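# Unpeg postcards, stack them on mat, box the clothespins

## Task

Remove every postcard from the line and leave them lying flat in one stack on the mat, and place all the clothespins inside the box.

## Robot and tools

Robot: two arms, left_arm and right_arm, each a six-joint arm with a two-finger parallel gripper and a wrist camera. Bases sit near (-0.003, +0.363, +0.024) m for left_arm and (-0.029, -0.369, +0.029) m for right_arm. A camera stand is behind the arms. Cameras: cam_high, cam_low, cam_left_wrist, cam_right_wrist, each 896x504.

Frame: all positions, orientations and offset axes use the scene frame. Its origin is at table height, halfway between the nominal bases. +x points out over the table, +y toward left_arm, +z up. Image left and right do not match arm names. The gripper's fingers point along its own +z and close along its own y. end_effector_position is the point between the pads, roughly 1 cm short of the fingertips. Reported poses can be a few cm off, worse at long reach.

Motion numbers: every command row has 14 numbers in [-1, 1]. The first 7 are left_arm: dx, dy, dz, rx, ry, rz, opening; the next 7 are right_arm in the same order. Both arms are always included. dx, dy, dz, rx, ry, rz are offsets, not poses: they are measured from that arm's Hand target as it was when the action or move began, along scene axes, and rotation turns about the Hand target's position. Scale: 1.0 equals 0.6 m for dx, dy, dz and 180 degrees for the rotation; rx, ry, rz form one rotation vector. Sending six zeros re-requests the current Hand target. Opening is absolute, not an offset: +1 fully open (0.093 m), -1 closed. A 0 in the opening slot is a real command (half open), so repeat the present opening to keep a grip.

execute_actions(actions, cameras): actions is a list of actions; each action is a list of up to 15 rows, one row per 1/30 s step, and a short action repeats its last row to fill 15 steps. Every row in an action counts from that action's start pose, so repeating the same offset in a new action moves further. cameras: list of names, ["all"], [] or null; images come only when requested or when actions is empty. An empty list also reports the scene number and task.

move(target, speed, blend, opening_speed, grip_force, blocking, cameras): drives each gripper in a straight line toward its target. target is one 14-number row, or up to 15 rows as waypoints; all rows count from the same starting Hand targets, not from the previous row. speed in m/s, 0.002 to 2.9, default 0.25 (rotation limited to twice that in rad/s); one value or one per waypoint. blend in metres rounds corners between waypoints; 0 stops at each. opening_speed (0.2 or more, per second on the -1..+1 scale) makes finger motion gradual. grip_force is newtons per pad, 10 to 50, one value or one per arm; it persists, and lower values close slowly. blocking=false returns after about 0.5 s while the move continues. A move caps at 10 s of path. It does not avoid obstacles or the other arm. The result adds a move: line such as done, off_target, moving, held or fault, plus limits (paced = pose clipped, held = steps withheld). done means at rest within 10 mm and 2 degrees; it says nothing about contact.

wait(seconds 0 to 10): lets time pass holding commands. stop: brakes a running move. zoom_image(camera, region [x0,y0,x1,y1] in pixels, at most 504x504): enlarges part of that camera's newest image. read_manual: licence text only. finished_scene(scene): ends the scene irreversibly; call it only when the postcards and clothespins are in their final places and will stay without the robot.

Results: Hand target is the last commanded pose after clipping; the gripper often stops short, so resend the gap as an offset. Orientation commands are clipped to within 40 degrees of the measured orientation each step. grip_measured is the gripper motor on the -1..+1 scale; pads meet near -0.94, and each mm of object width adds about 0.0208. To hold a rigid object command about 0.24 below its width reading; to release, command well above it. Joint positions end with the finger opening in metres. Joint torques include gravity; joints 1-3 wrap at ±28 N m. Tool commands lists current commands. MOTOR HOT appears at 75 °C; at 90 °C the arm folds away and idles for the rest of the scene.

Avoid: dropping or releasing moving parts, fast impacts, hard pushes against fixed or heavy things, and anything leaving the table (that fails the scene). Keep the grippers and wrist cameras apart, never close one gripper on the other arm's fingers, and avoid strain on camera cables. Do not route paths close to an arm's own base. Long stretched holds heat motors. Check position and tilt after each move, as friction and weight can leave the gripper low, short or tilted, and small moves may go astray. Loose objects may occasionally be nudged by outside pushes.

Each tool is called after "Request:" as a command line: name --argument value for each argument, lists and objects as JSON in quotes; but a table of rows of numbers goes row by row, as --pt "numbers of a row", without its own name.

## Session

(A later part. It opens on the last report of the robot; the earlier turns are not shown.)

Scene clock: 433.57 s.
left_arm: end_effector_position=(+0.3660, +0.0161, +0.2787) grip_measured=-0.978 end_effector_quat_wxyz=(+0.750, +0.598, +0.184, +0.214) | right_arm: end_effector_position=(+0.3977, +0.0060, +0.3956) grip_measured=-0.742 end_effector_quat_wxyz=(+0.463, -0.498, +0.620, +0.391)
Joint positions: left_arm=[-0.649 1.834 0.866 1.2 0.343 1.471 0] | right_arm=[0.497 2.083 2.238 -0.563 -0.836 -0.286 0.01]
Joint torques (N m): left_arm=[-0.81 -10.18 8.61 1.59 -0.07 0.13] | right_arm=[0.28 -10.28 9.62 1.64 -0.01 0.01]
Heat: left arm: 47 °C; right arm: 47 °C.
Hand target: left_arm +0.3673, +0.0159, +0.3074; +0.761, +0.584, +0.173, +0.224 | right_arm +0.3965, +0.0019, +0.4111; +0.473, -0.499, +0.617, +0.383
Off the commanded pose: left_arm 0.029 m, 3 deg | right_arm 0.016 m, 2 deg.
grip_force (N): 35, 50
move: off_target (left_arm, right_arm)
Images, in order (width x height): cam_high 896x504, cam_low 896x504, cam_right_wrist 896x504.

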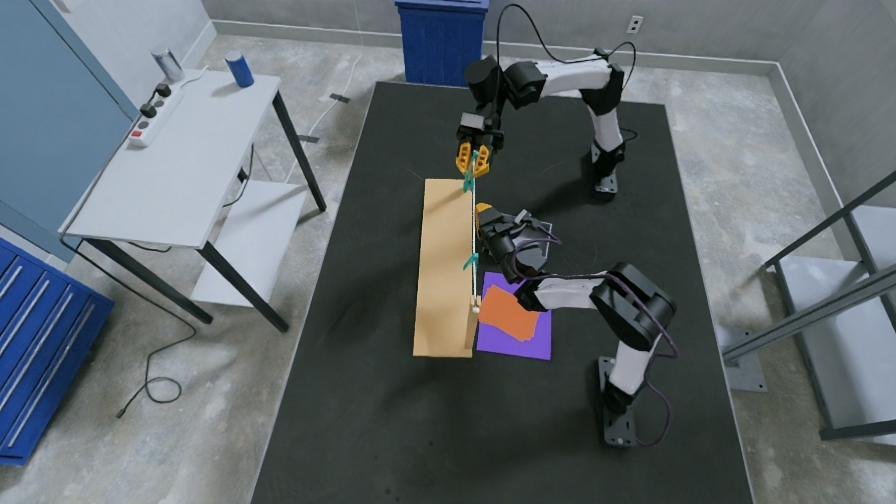

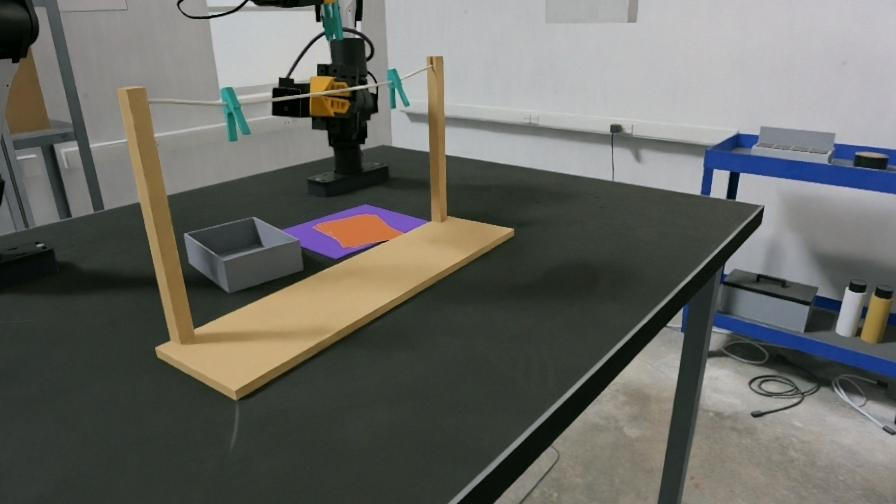

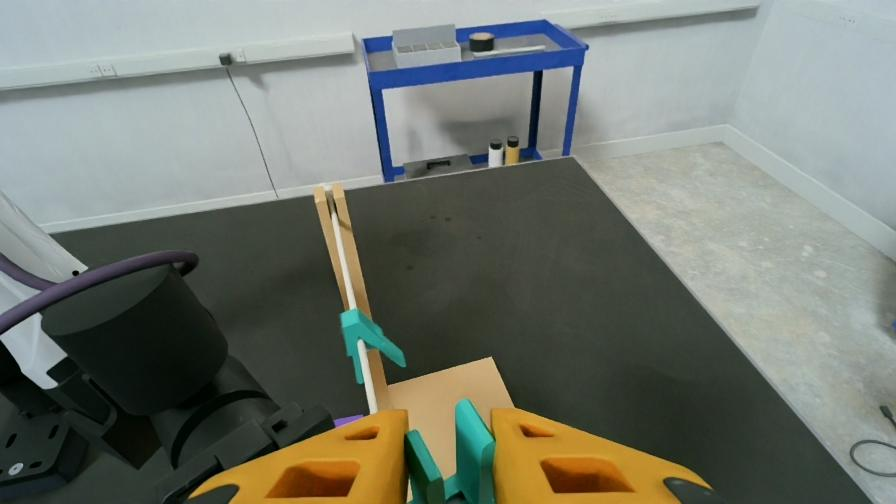

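Request:
move --pt "-0.14 0.23 0 0 0 0 -1 0 0 0.0 0 0 0 -1" --speed 0.12 --cameras '["cam_low","cam_high"]'

Scene clock: 436.17 s.
left_arm: end_effector_position=(+0.2891, +0.1536, +0.3072) grip_measured=-0.978 end_effector_quat_wxyz=(+0.758, +0.583, +0.173, +0.234) | right_arm: end_effector_position=(+0.3976, +0.0059, +0.3954) grip_measured=-0.743 end_effector_quat_wxyz=(+0.462, -0.498, +0.621, +0.391)
Joint positions: left_arm=[-0.36 1.271 0.394 1.199 0.605 1.395 0] | right_arm=[0.497 2.083 2.238 -0.565 -0.836 -0.286 0.01]
Joint torques (N m): left_arm=[0.13 -4.45 4.56 1.64 0.02 -0.11] | right_arm=[0.32 -10.22 9.72 1.63 -0.01 0.02]
Heat: left arm: 47 °C; right arm: 46 °C.
Hand target: left_arm +0.2833, +0.1539, +0.3074; +0.761, +0.584, +0.173, +0.224 | right_arm +0.3965, +0.0019, +0.4111; +0.473, -0.499, +0.617, +0.383
Off the commanded pose: left_arm 0.006 m, 1 deg | right_arm 0.016 m, 2 deg.
grip_force (N): 35, 50
move: off_target (right_arm)
Images, in order (width x height): cam_high 896x504, cam_low 896x504.

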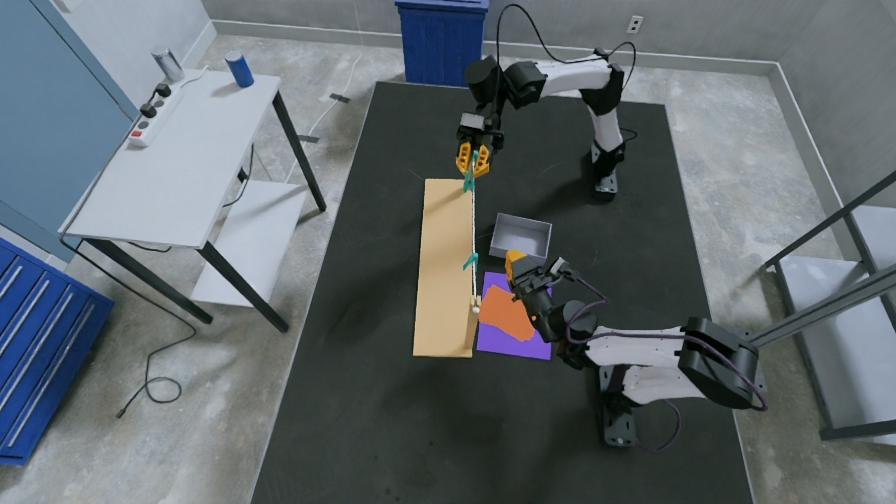

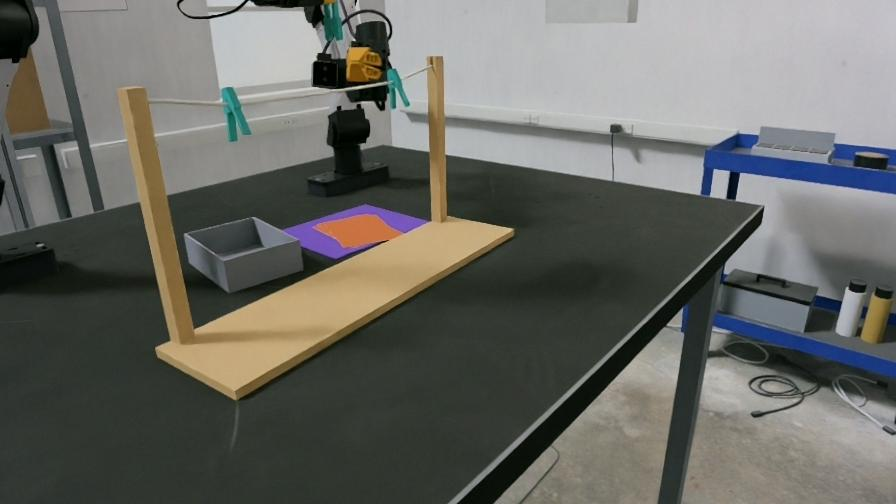

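Request:
move --pt "0 0 0 0 0 0 -1 -0.15 -0.06 0.0 -0.1 0.06 -0.08 -1" --pt "0 0 0 0 0 0 -1 -0.214 -0.1065 -0.152 -0.2224 0.1207 -0.1733 -1" --speed 0.15 --blend '[0.03,0]' --cameras '["cam_low","cam_high","cam_right_wrist"]'

Scene clock: 440.80 s.
left_arm: end_effector_position=(+0.2891, +0.1536, +0.3072) grip_measured=-0.978 end_effector_quat_wxyz=(+0.758, +0.583, +0.173, +0.234) | right_arm: end_effector_position=(+0.2737, -0.0526, +0.3141) grip_measured=-0.743 end_effector_quat_wxyz=(+0.240, -0.380, +0.887, +0.104)
Joint positions: left_arm=[-0.36 1.271 0.394 1.199 0.605 1.395 0] | right_arm=[0.804 1.872 2.166 -1.336 -0.005 -0.002 0.01]
Joint torques (N m): left_arm=[0.09 -4.44 4.55 1.65 0.02 -0.11] | right_arm=[0.57 -9.77 4.42 1.22 0.17 0.15]
Heat: left arm: 47 °C; right arm: 45 °C.
Hand target: left_arm +0.2833, +0.1539, +0.3074; +0.761, +0.584, +0.173, +0.224 | right_arm +0.2681, -0.0620, +0.3199; +0.239, -0.370, +0.892, +0.099
Off the commanded pose: left_arm 0.006 m, 1 deg | right_arm 0.012 m, 1 deg.
grip_force (N): 35, 50
move: off_target (right_arm)
Images, in order (width x height): cam_high 896x504, cam_low 896x504, cam_right_wrist 896x504.

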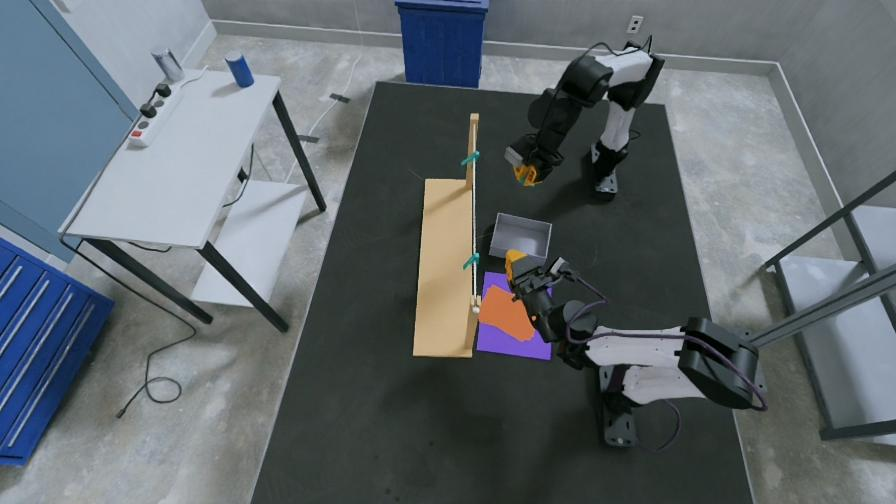

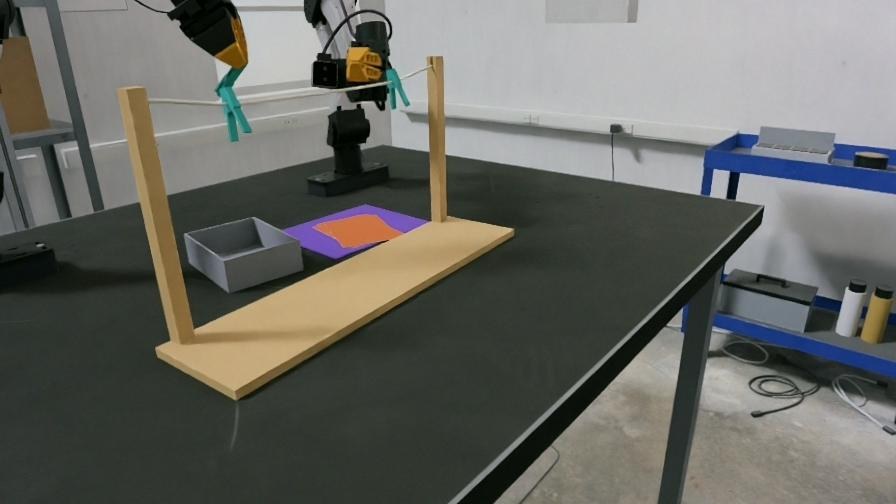

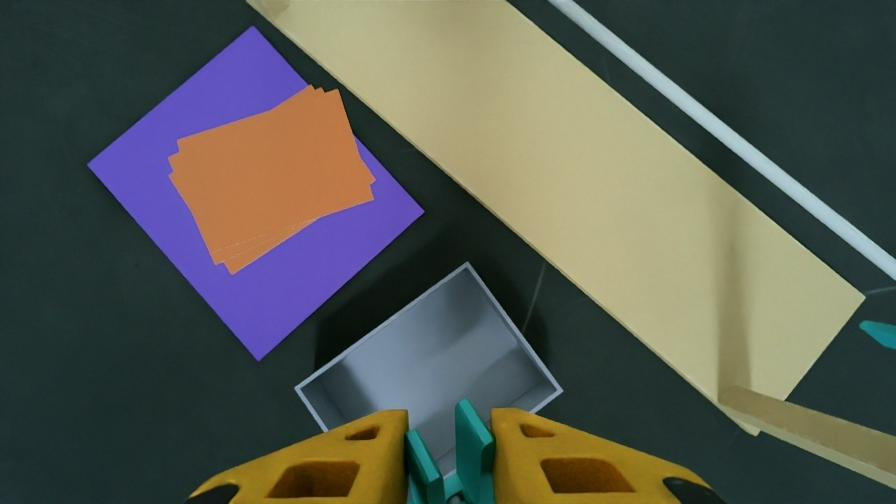

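Request:
move --pt "0 0 0 0 0 0 -1 -0.043 -0.008 -0.1 0 0 0 -1" --pt "0 0 0 0 0 0 -1 -0.043 -0.008 -0.40 0 0 0 -1" --speed 0.15 --blend '[0.03,0]' --cameras '["cam_low","cam_high","cam_right_wrist"]'

Scene clock: 443.83 s.
left_arm: end_effector_position=(+0.2891, +0.1536, +0.3072) grip_measured=-0.978 end_effector_quat_wxyz=(+0.758, +0.583, +0.173, +0.234) | right_arm: end_effector_position=(+0.2316, -0.0727, +0.0723) grip_measured=-0.743 end_effector_quat_wxyz=(+0.209, -0.384, +0.894, +0.095)
Joint positions: left_arm=[-0.36 1.271 0.394 1.199 0.605 1.395 0] | right_arm=[0.852 1.727 1.017 -0.398 0.009 0.04 0.01]
Joint torques (N m): left_arm=[0.01 -4.46 4.53 1.65 0.01 -0.11] | right_arm=[0.54 -7.15 4.86 1.91 0.19 0.15]
Heat: left arm: 47 °C; right arm: 45 °C.
Hand target: left_arm +0.2833, +0.1539, +0.3074; +0.761, +0.584, +0.173, +0.224 | right_arm +0.2423, -0.0668, +0.0799; +0.239, -0.370, +0.892, +0.099
Off the commanded pose: left_arm 0.006 m, 1 deg | right_arm 0.014 m, 4 deg.
grip_force (N): 35, 50
move: off_target (right_arm)
Images, in order (width x height): cam_high 896x504, cam_low 896x504, cam_right_wrist 896x504.

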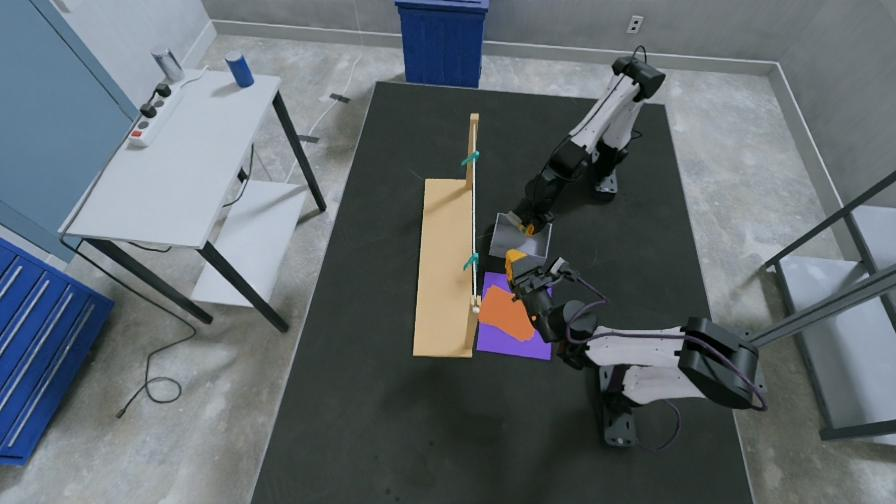

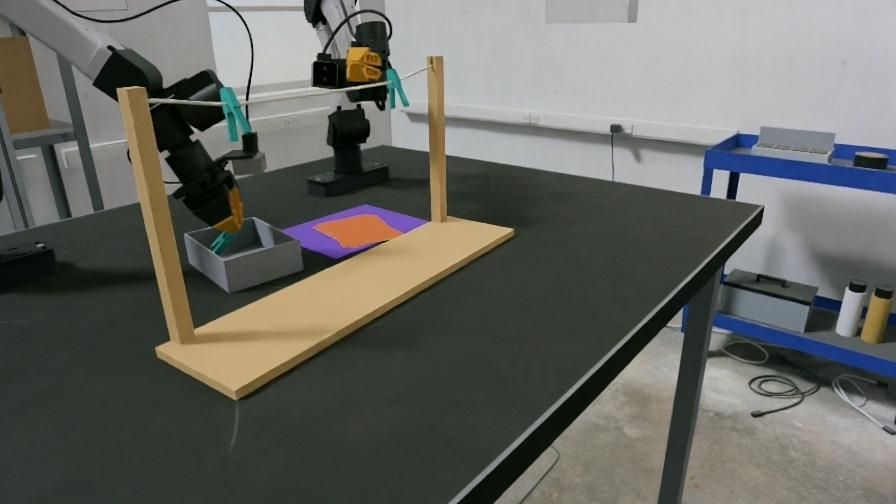

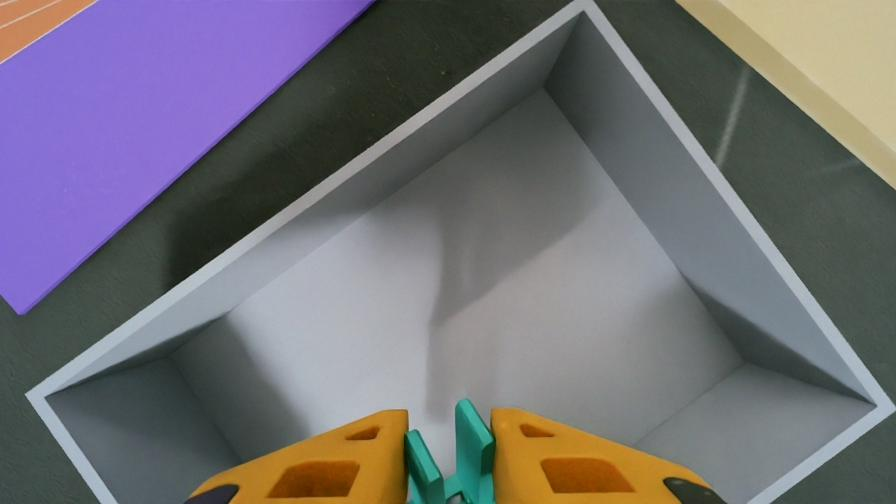

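Request:
move --pt "0 0 0 0 0 0 -1 0.025 0.022 -0.05 0 0 0 -1" --speed 0.1 --cameras '["cam_low"]'

Request:
zoom_image --camera "cam_low" --region '[150, 140, 350, 300]'

Scene clock: 445.07 s.
left_arm: end_effector_position=(+0.2891, +0.1536, +0.3072) grip_measured=-0.978 end_effector_quat_wxyz=(+0.758, +0.583, +0.173, +0.234) | right_arm: end_effector_position=(+0.2408, -0.0624, +0.0418) grip_measured=-0.743 end_effector_quat_wxyz=(+0.208, -0.385, +0.894, +0.093)
Joint positions: left_arm=[-0.36 1.271 0.394 1.199 0.605 1.395 0] | right_arm=[0.853 1.838 1.017 -0.29 0.014 0.04 0.01]
Joint torques (N m): left_arm=[0.09 -4.44 4.55 1.64 0.01 -0.11] | right_arm=[-0.02 -6.5 6.41 1.9 0.16 0.08]
Heat: left arm: 46 °C; right arm: 45 °C.
Hand target: left_arm +0.2833, +0.1539, +0.3074; +0.761, +0.584, +0.173, +0.224 | right_arm +0.2573, -0.0536, +0.0499; +0.239, -0.370, +0.892, +0.099
Off the commanded pose: left_arm 0.006 m, 1 deg | right_arm 0.020 m, 4 deg.
grip_force (N): 35, 50
move: off_target (right_arm)
Images, in order (width x height): cam_low 896x504.

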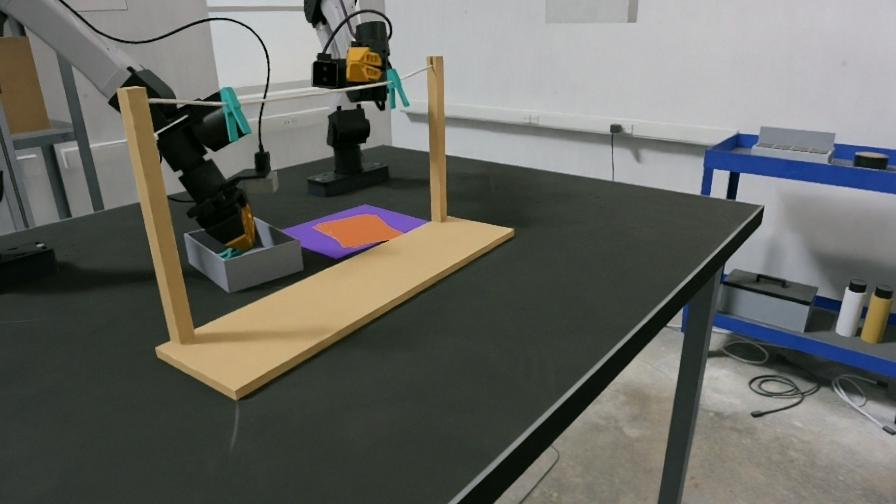

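Scaled by 2.520 from the camera's 896x504 image, which has a finer 1280x720 frame.

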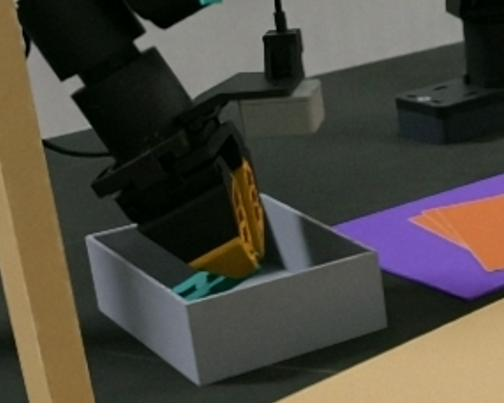

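Lower another ~1.5 cm, then open gently.

Request:
move --pt "0 0 0 0 0 0 -1 0 0 -0.02 0 0 0 -1" --pt "0 0 0 0 0 0 -1 0 0 -0.02 0 0 0 -0.25" --speed 0.06 --opening_speed 0.5 --cameras '["cam_low","cam_right_wrist"]'

Request:
zoom_image --camera "cam_low" --region '[150, 140, 350, 300]'

Scene clock: 448.20 s.
left_arm: end_effector_position=(+0.2891, +0.1536, +0.3072) grip_measured=-0.978 end_effector_quat_wxyz=(+0.758, +0.583, +0.173, +0.234) | right_arm: end_effector_position=(+0.2447, -0.0577, +0.0313) grip_measured=-0.252 end_effector_quat_wxyz=(+0.211, -0.384, +0.894, +0.096)
Joint positions: left_arm=[-0.36 1.271 0.394 1.199 0.605 1.395 0] | right_arm=[0.852 1.878 1.017 -0.243 0.009 0.04 0.033]
Joint torques (N m): left_arm=[0.06 -4.37 4.55 1.66 0.02 -0.11] | right_arm=[-0.05 -7.62 4.57 1.88 0.15 0.09]
Heat: left arm: 46 °C; right arm: 45 °C.
Hand target: left_arm +0.2833, +0.1539, +0.3074; +0.761, +0.584, +0.173, +0.224 | right_arm +0.2573, -0.0536, +0.0379; +0.239, -0.370, +0.892, +0.099
Off the commanded pose: left_arm 0.006 m, 1 deg | right_arm 0.015 m, 4 deg.
grip_force (N): 35, 50
move: off_target (right_arm); target 2's new opening was sent with right_arm's hand 0.015 m and 4 deg from that target
Images, in order (width x height): cam_low 896x504, cam_right_wrist 896x504.

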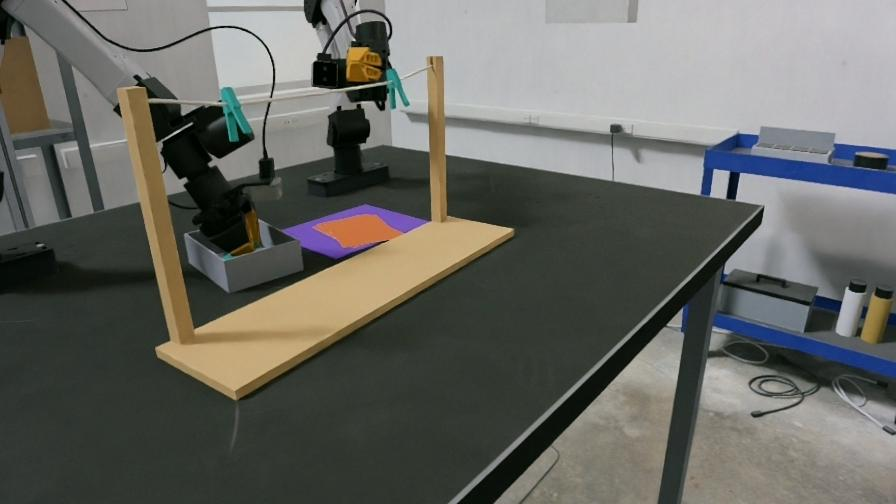

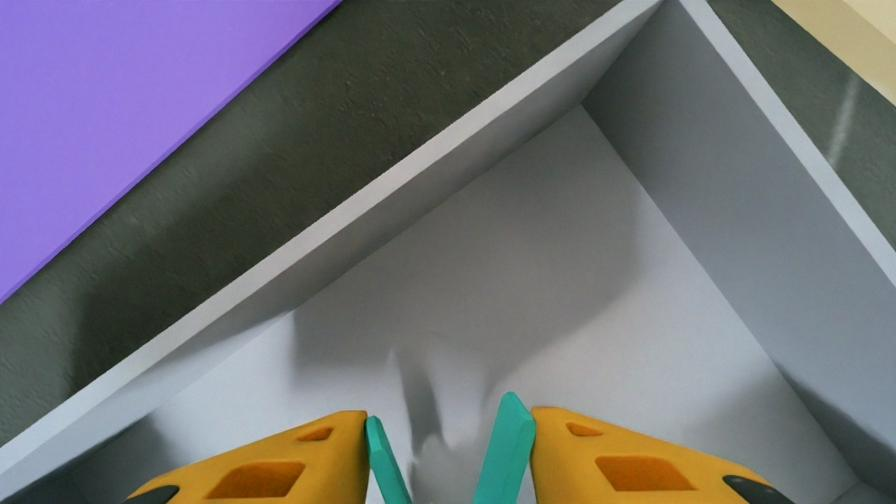

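Scaled by 2.520 from the camera's 896x504 image, which has a finer 1280x720 frame.

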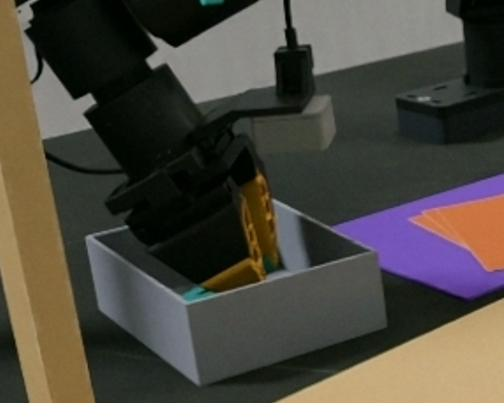

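Request:
move --pt "0 0 0 0 0 0 -1 0 0 0 0 0 0 0.05" --opening_speed 0.4 --cameras '["cam_low","cam_right_wrist"]'

Request:
zoom_image --camera "cam_low" --region '[150, 140, 350, 300]'

Scene clock: 450.63 s.
left_arm: end_effector_position=(+0.2891, +0.1536, +0.3072) grip_measured=-0.978 end_effector_quat_wxyz=(+0.758, +0.583, +0.173, +0.234) | right_arm: end_effector_position=(+0.2447, -0.0577, +0.0313) grip_measured=+0.048 end_effector_quat_wxyz=(+0.211, -0.384, +0.894, +0.096)
Joint positions: left_arm=[-0.36 1.271 0.394 1.199 0.605 1.395 0] | right_arm=[0.852 1.878 1.017 -0.243 0.009 0.04 0.047]
Joint torques (N m): left_arm=[0.08 -4.42 4.55 1.64 0.01 -0.12] | right_arm=[-0.03 -7.61 4.62 1.89 0.15 0.09]
Heat: left arm: 46 °C; right arm: 45 °C.
Hand target: left_arm +0.2833, +0.1539, +0.3074; +0.761, +0.584, +0.173, +0.224 | right_arm +0.2573, -0.0536, +0.0379; +0.239, -0.370, +0.892, +0.099
Off the commanded pose: left_arm 0.006 m, 1 deg | right_arm 0.015 m, 4 deg.
grip_force (N): 35, 50
move: off_target (right_arm)
Images, in order (width x height): cam_low 896x504, cam_right_wrist 896x504.

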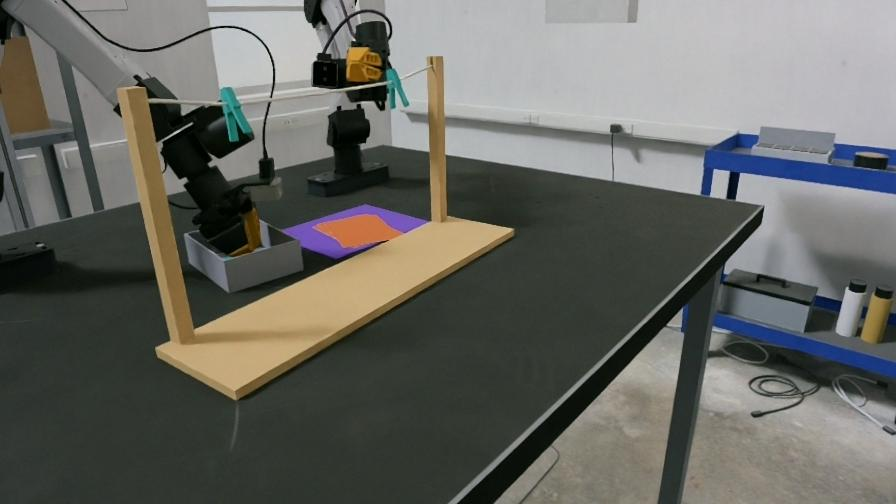

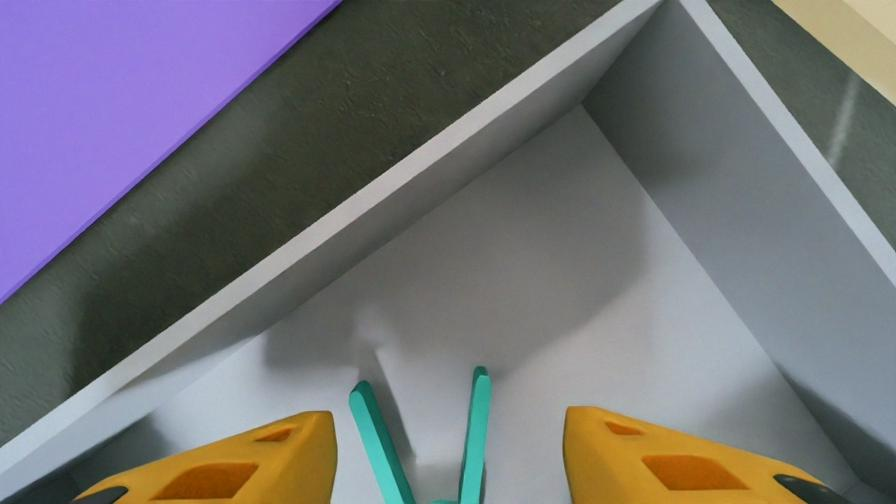

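Scaled by 2.520 from the camera's 896x504 image, which has a finer 1280x720 frame.

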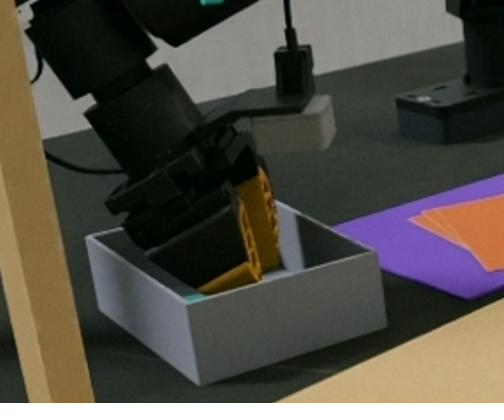

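Request:
move --pt "0 0 0 0 0 0 -1 -0.02 -0.02 0.1 0 0 0 0.05" --pt "0 0 0 0 0 0 -1 0 -0.1 0.5 0.03 -0.015 0.045 0.05" --pt "0 0 0 0 0 0 -1 0.121 -0.26 0.603 0.124 -0.0672 0.1804 0.05" --speed '[0.06,0.18,0.15]' --blend '[0.02,0.03,0]' --cameras '["all"]'

Scene clock: 456.50 s.
left_arm: end_effector_position=(+0.2891, +0.1536, +0.3072) grip_measured=-0.978 end_effector_quat_wxyz=(+0.758, +0.583, +0.173, +0.234) | right_arm: end_effector_position=(+0.3380, -0.2141, +0.3842) grip_measured=+0.048 end_effector_quat_wxyz=(+0.365, -0.536, +0.709, +0.276)
Joint positions: left_arm=[-0.36 1.271 0.394 1.199 0.605 1.395 0] | right_arm=[0.068 1.875 2.293 -1.547 -0.871 -1.016 0.047]
Joint torques (N m): left_arm=[0.1 -4.41 4.51 1.64 0.02 -0.11] | right_arm=[0.12 -7.49 7.39 0.95 -0.78 -0.14]
Heat: left arm: 46 °C; right arm: 44 °C.
Hand target: left_arm +0.2833, +0.1539, +0.3074; +0.761, +0.584, +0.173, +0.224 | right_arm +0.3299, -0.2096, +0.3997; +0.359, -0.558, +0.689, +0.291
Off the commanded pose: left_arm 0.006 m, 1 deg | right_arm 0.018 m, 4 deg.
joint sent to its limit (right arm) — joint 4 (wrist pitch), lower limit. The joint targets are off in position and orientation.
grip_force (N): 35, 50
move: off_target (right_arm)

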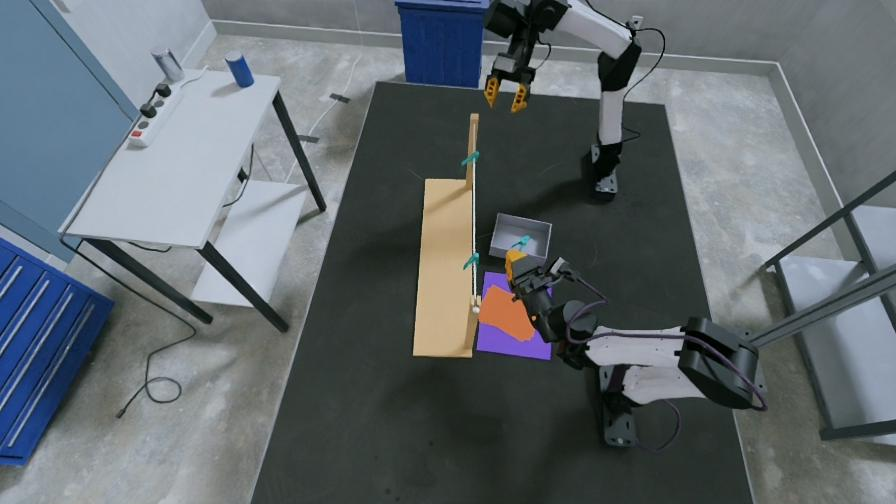

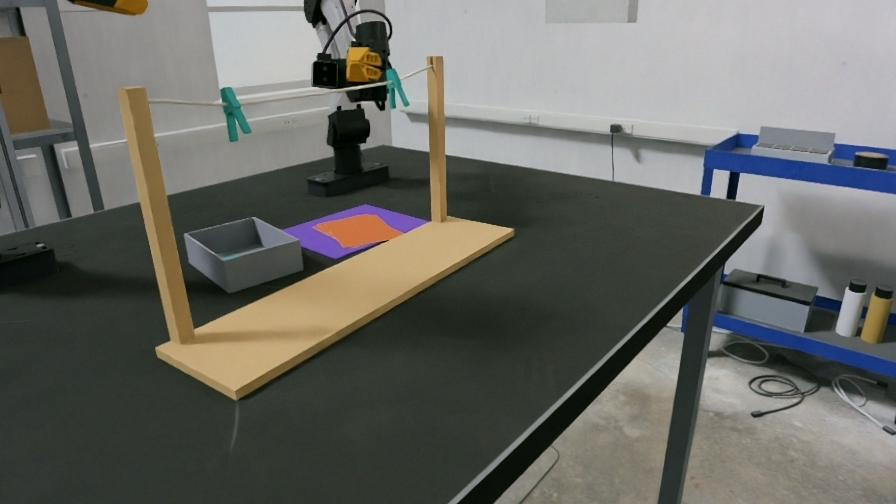

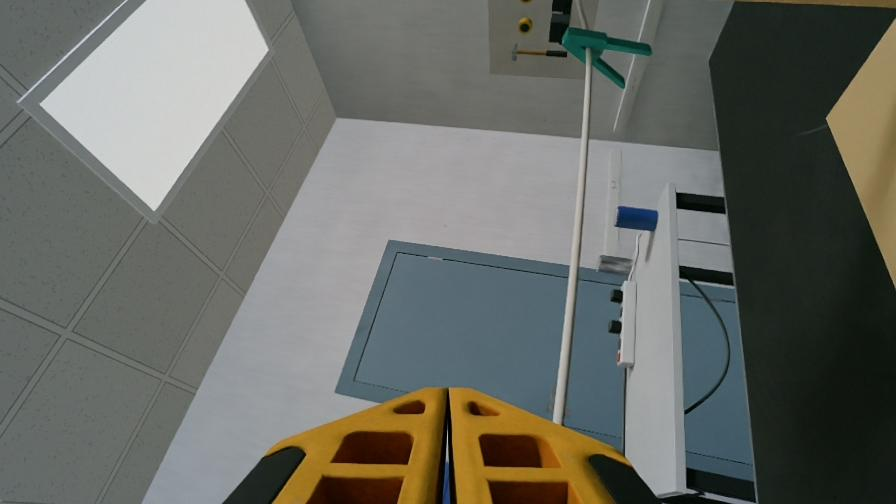

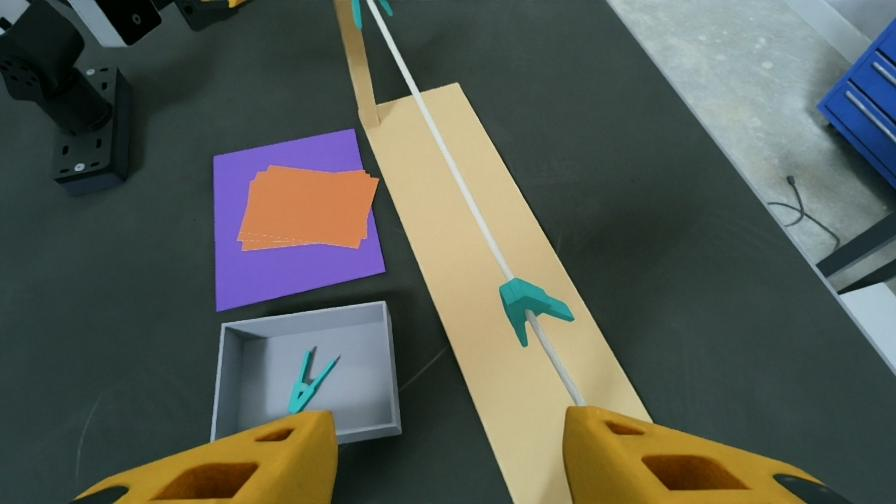

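Request:
move --pt "0.103 -0.373 -0.054 0 0 0 -1 0 0 0 0 0 0 0.05" --pt "0.2445 -0.398 -0.062 0 0 0 -1 0 0 0 0 0 0 0.05" --speed '[0.15,0.08]' --blend '[0.02,0]' --cameras '["cam_low","cam_right_wrist","cam_left_wrist","cam_high"]'

Scene clock: 460.37 s.
left_arm: end_effector_position=(+0.4272, -0.0774, +0.2655) grip_measured=-0.978 end_effector_quat_wxyz=(+0.758, +0.582, +0.176, +0.237) | right_arm: end_effector_position=(+0.3379, -0.2139, +0.3844) grip_measured=+0.048 end_effector_quat_wxyz=(+0.365, -0.536, +0.709, +0.276)
Joint positions: left_arm=[-0.741 2.22 1.361 1.13 0.229 1.517 0] | right_arm=[0.068 1.875 2.293 -1.547 -0.873 -1.016 0.047]
Joint torques (N m): left_arm=[0.09 -9.06 9.33 1.59 0.09 -0.1] | right_arm=[0.12 -7.53 7.32 0.95 -0.77 -0.14]
Heat: left arm: 46 °C; right arm: 43 °C.
Hand target: left_arm +0.4300, -0.0849, +0.2702; +0.761, +0.584, +0.173, +0.224 | right_arm +0.3299, -0.2096, +0.3997; +0.359, -0.558, +0.689, +0.291
Off the commanded pose: left_arm 0.009 m, 2 deg | right_arm 0.018 m, 4 deg.
joint sent to its limit (right arm) — joint 4 (wrist pitch), lower limit. The joint targets are off in position and orientation.
grip_force (N): 35, 50
move: off_target (right_arm)

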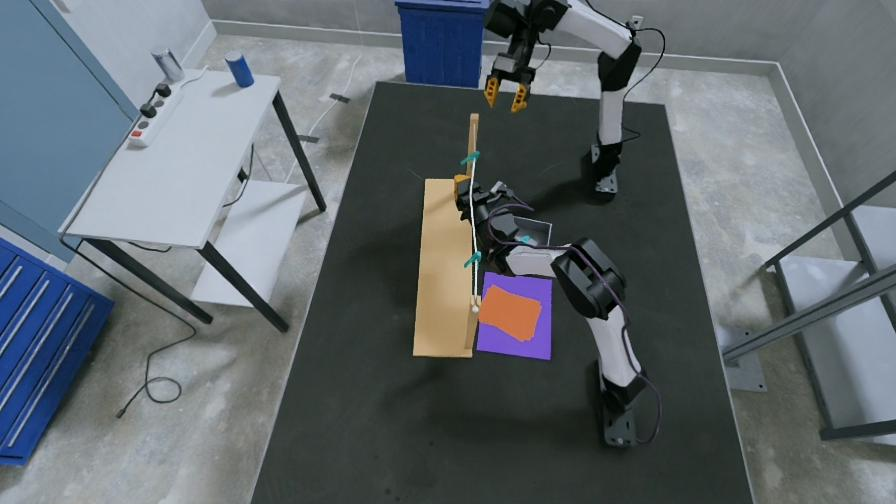

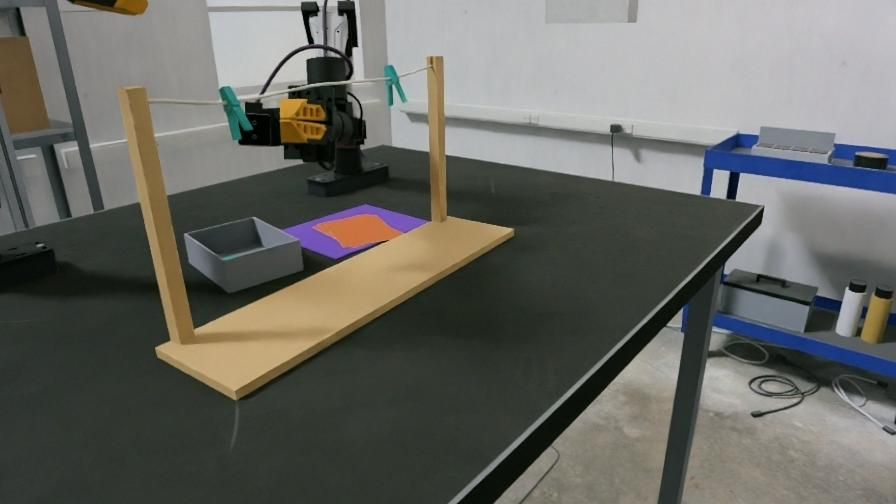

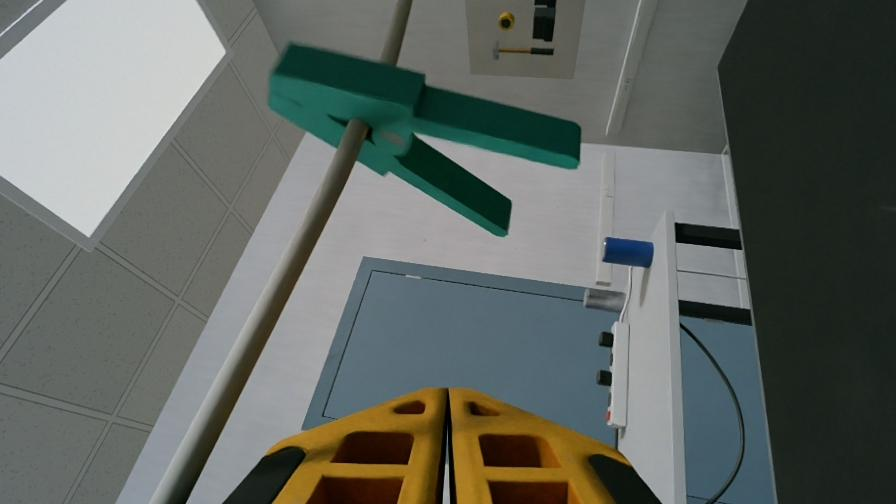

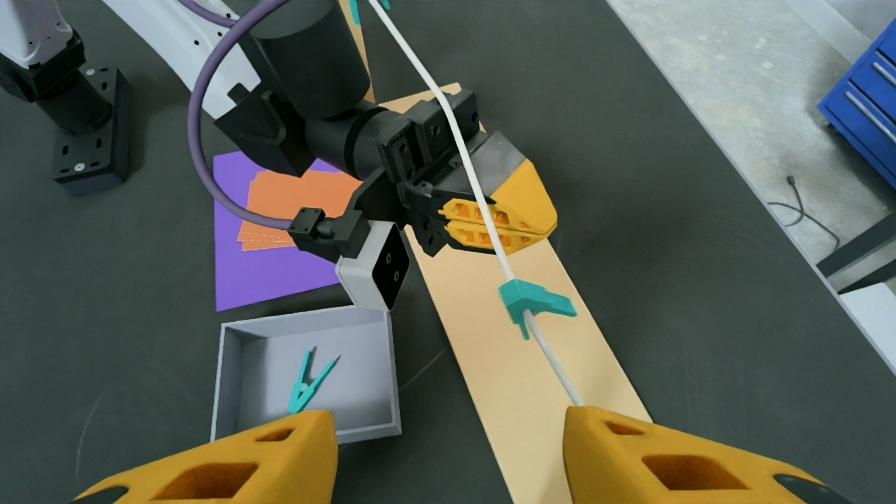

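Request:
move --pt "0.04 0.01 -0.025 -0.0553 -0.0373 0 -1 0 0 0 0 0 0 0.05" --pt "0.04 -0.08 -0.025 -0.0553 -0.0373 0 -1 0 0 0 0 0 0 0.05" --speed '[0.1,0.08]' --cameras '["cam_low","cam_right_wrist","cam_left_wrist"]'

Request:
zoom_image --camera "cam_right_wrist" --region '[380, 100, 680, 400]'

Request:
zoom_image --camera "cam_low" --region '[150, 30, 350, 190]'

Scene clock: 464.03 s.
left_arm: end_effector_position=(+0.4463, -0.1327, +0.2485) grip_measured=-0.978 end_effector_quat_wxyz=(+0.816, +0.510, +0.146, +0.231) | right_arm: end_effector_position=(+0.3379, -0.2139, +0.3844) grip_measured=+0.048 end_effector_quat_wxyz=(+0.365, -0.536, +0.709, +0.276)
Joint positions: left_arm=[-0.789 2.578 1.762 1.28 0.208 1.465 0] | right_arm=[0.068 1.875 2.293 -1.547 -0.873 -1.016 0.047]
Joint torques (N m): left_arm=[-0.35 -10.69 9.22 1.6 -0.22 0.19] | right_arm=[0.1 -7.46 7.32 0.95 -0.78 -0.14]
Heat: left arm: 47 °C; right arm: 43 °C.
Hand target: left_arm +0.4540, -0.1329, +0.2552; +0.817, +0.502, +0.147, +0.242 | right_arm +0.3299, -0.2096, +0.3997; +0.359, -0.558, +0.689, +0.291
Off the commanded pose: left_arm 0.010 m, 2 deg | right_arm 0.018 m, 4 deg.
joint sent to its limit (right arm) — joint 4 (wrist pitch), lower limit. The joint targets are off in position and orientation.
grip_force (N): 35, 50
move: off_target (right_arm)
Images, in order (width x height): cam_low 896x504, cam_left_wrist 896x504, cam_right_wrist 896x504.

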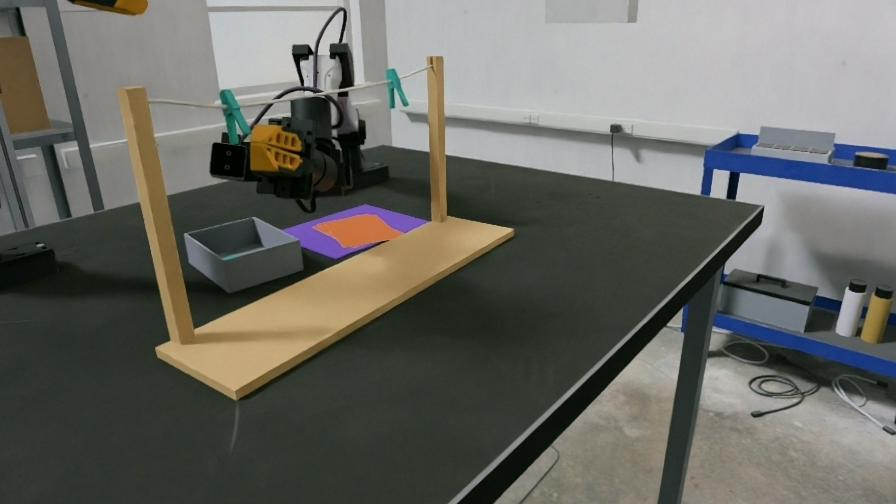

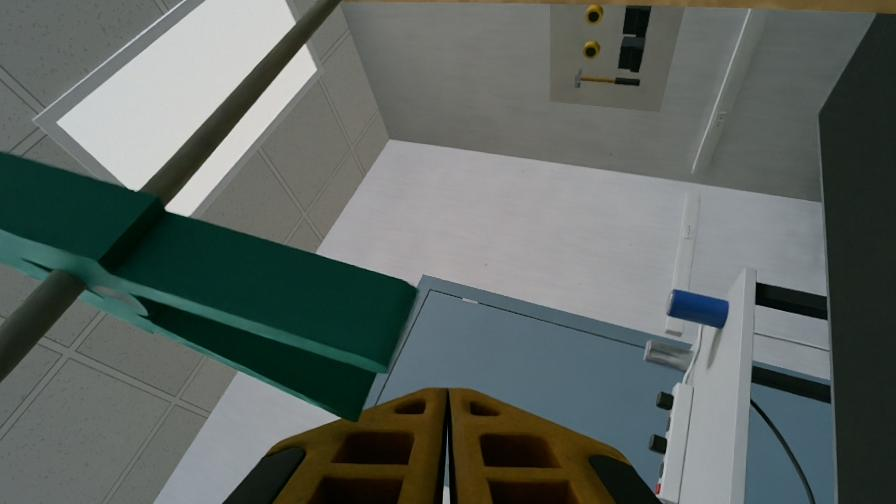

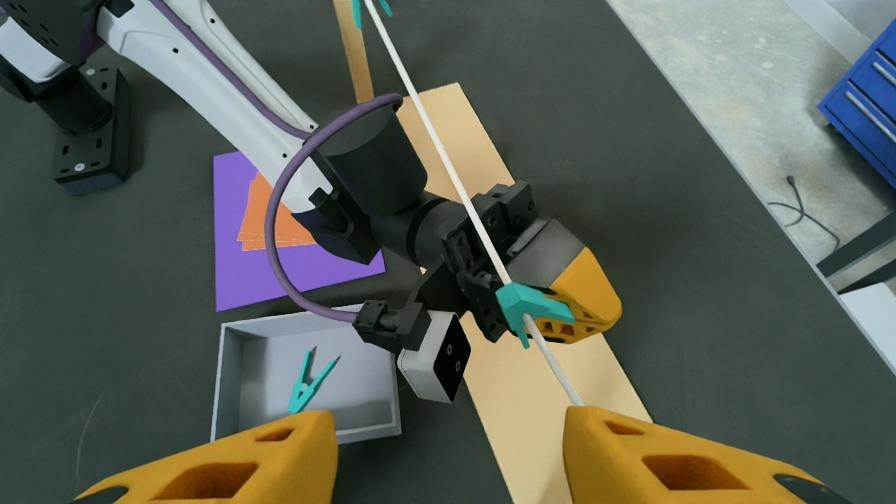

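Scaled by 1.680 from the camera's 896x504 image, which has a finer 1280x720 frame.

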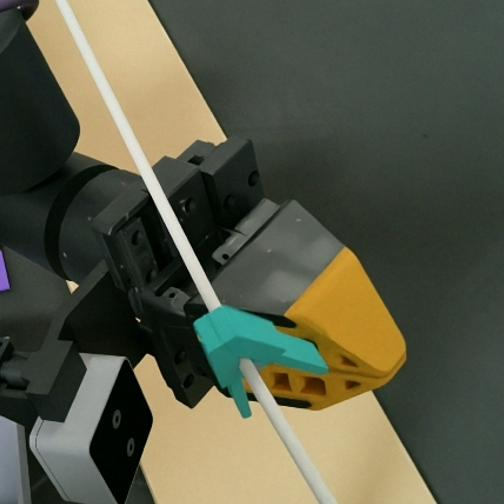

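Scaled by 2.520 from the camera's 896x504 image, which has a finer 1280x720 frame.

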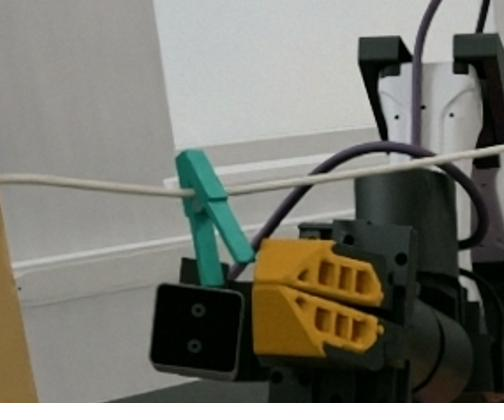

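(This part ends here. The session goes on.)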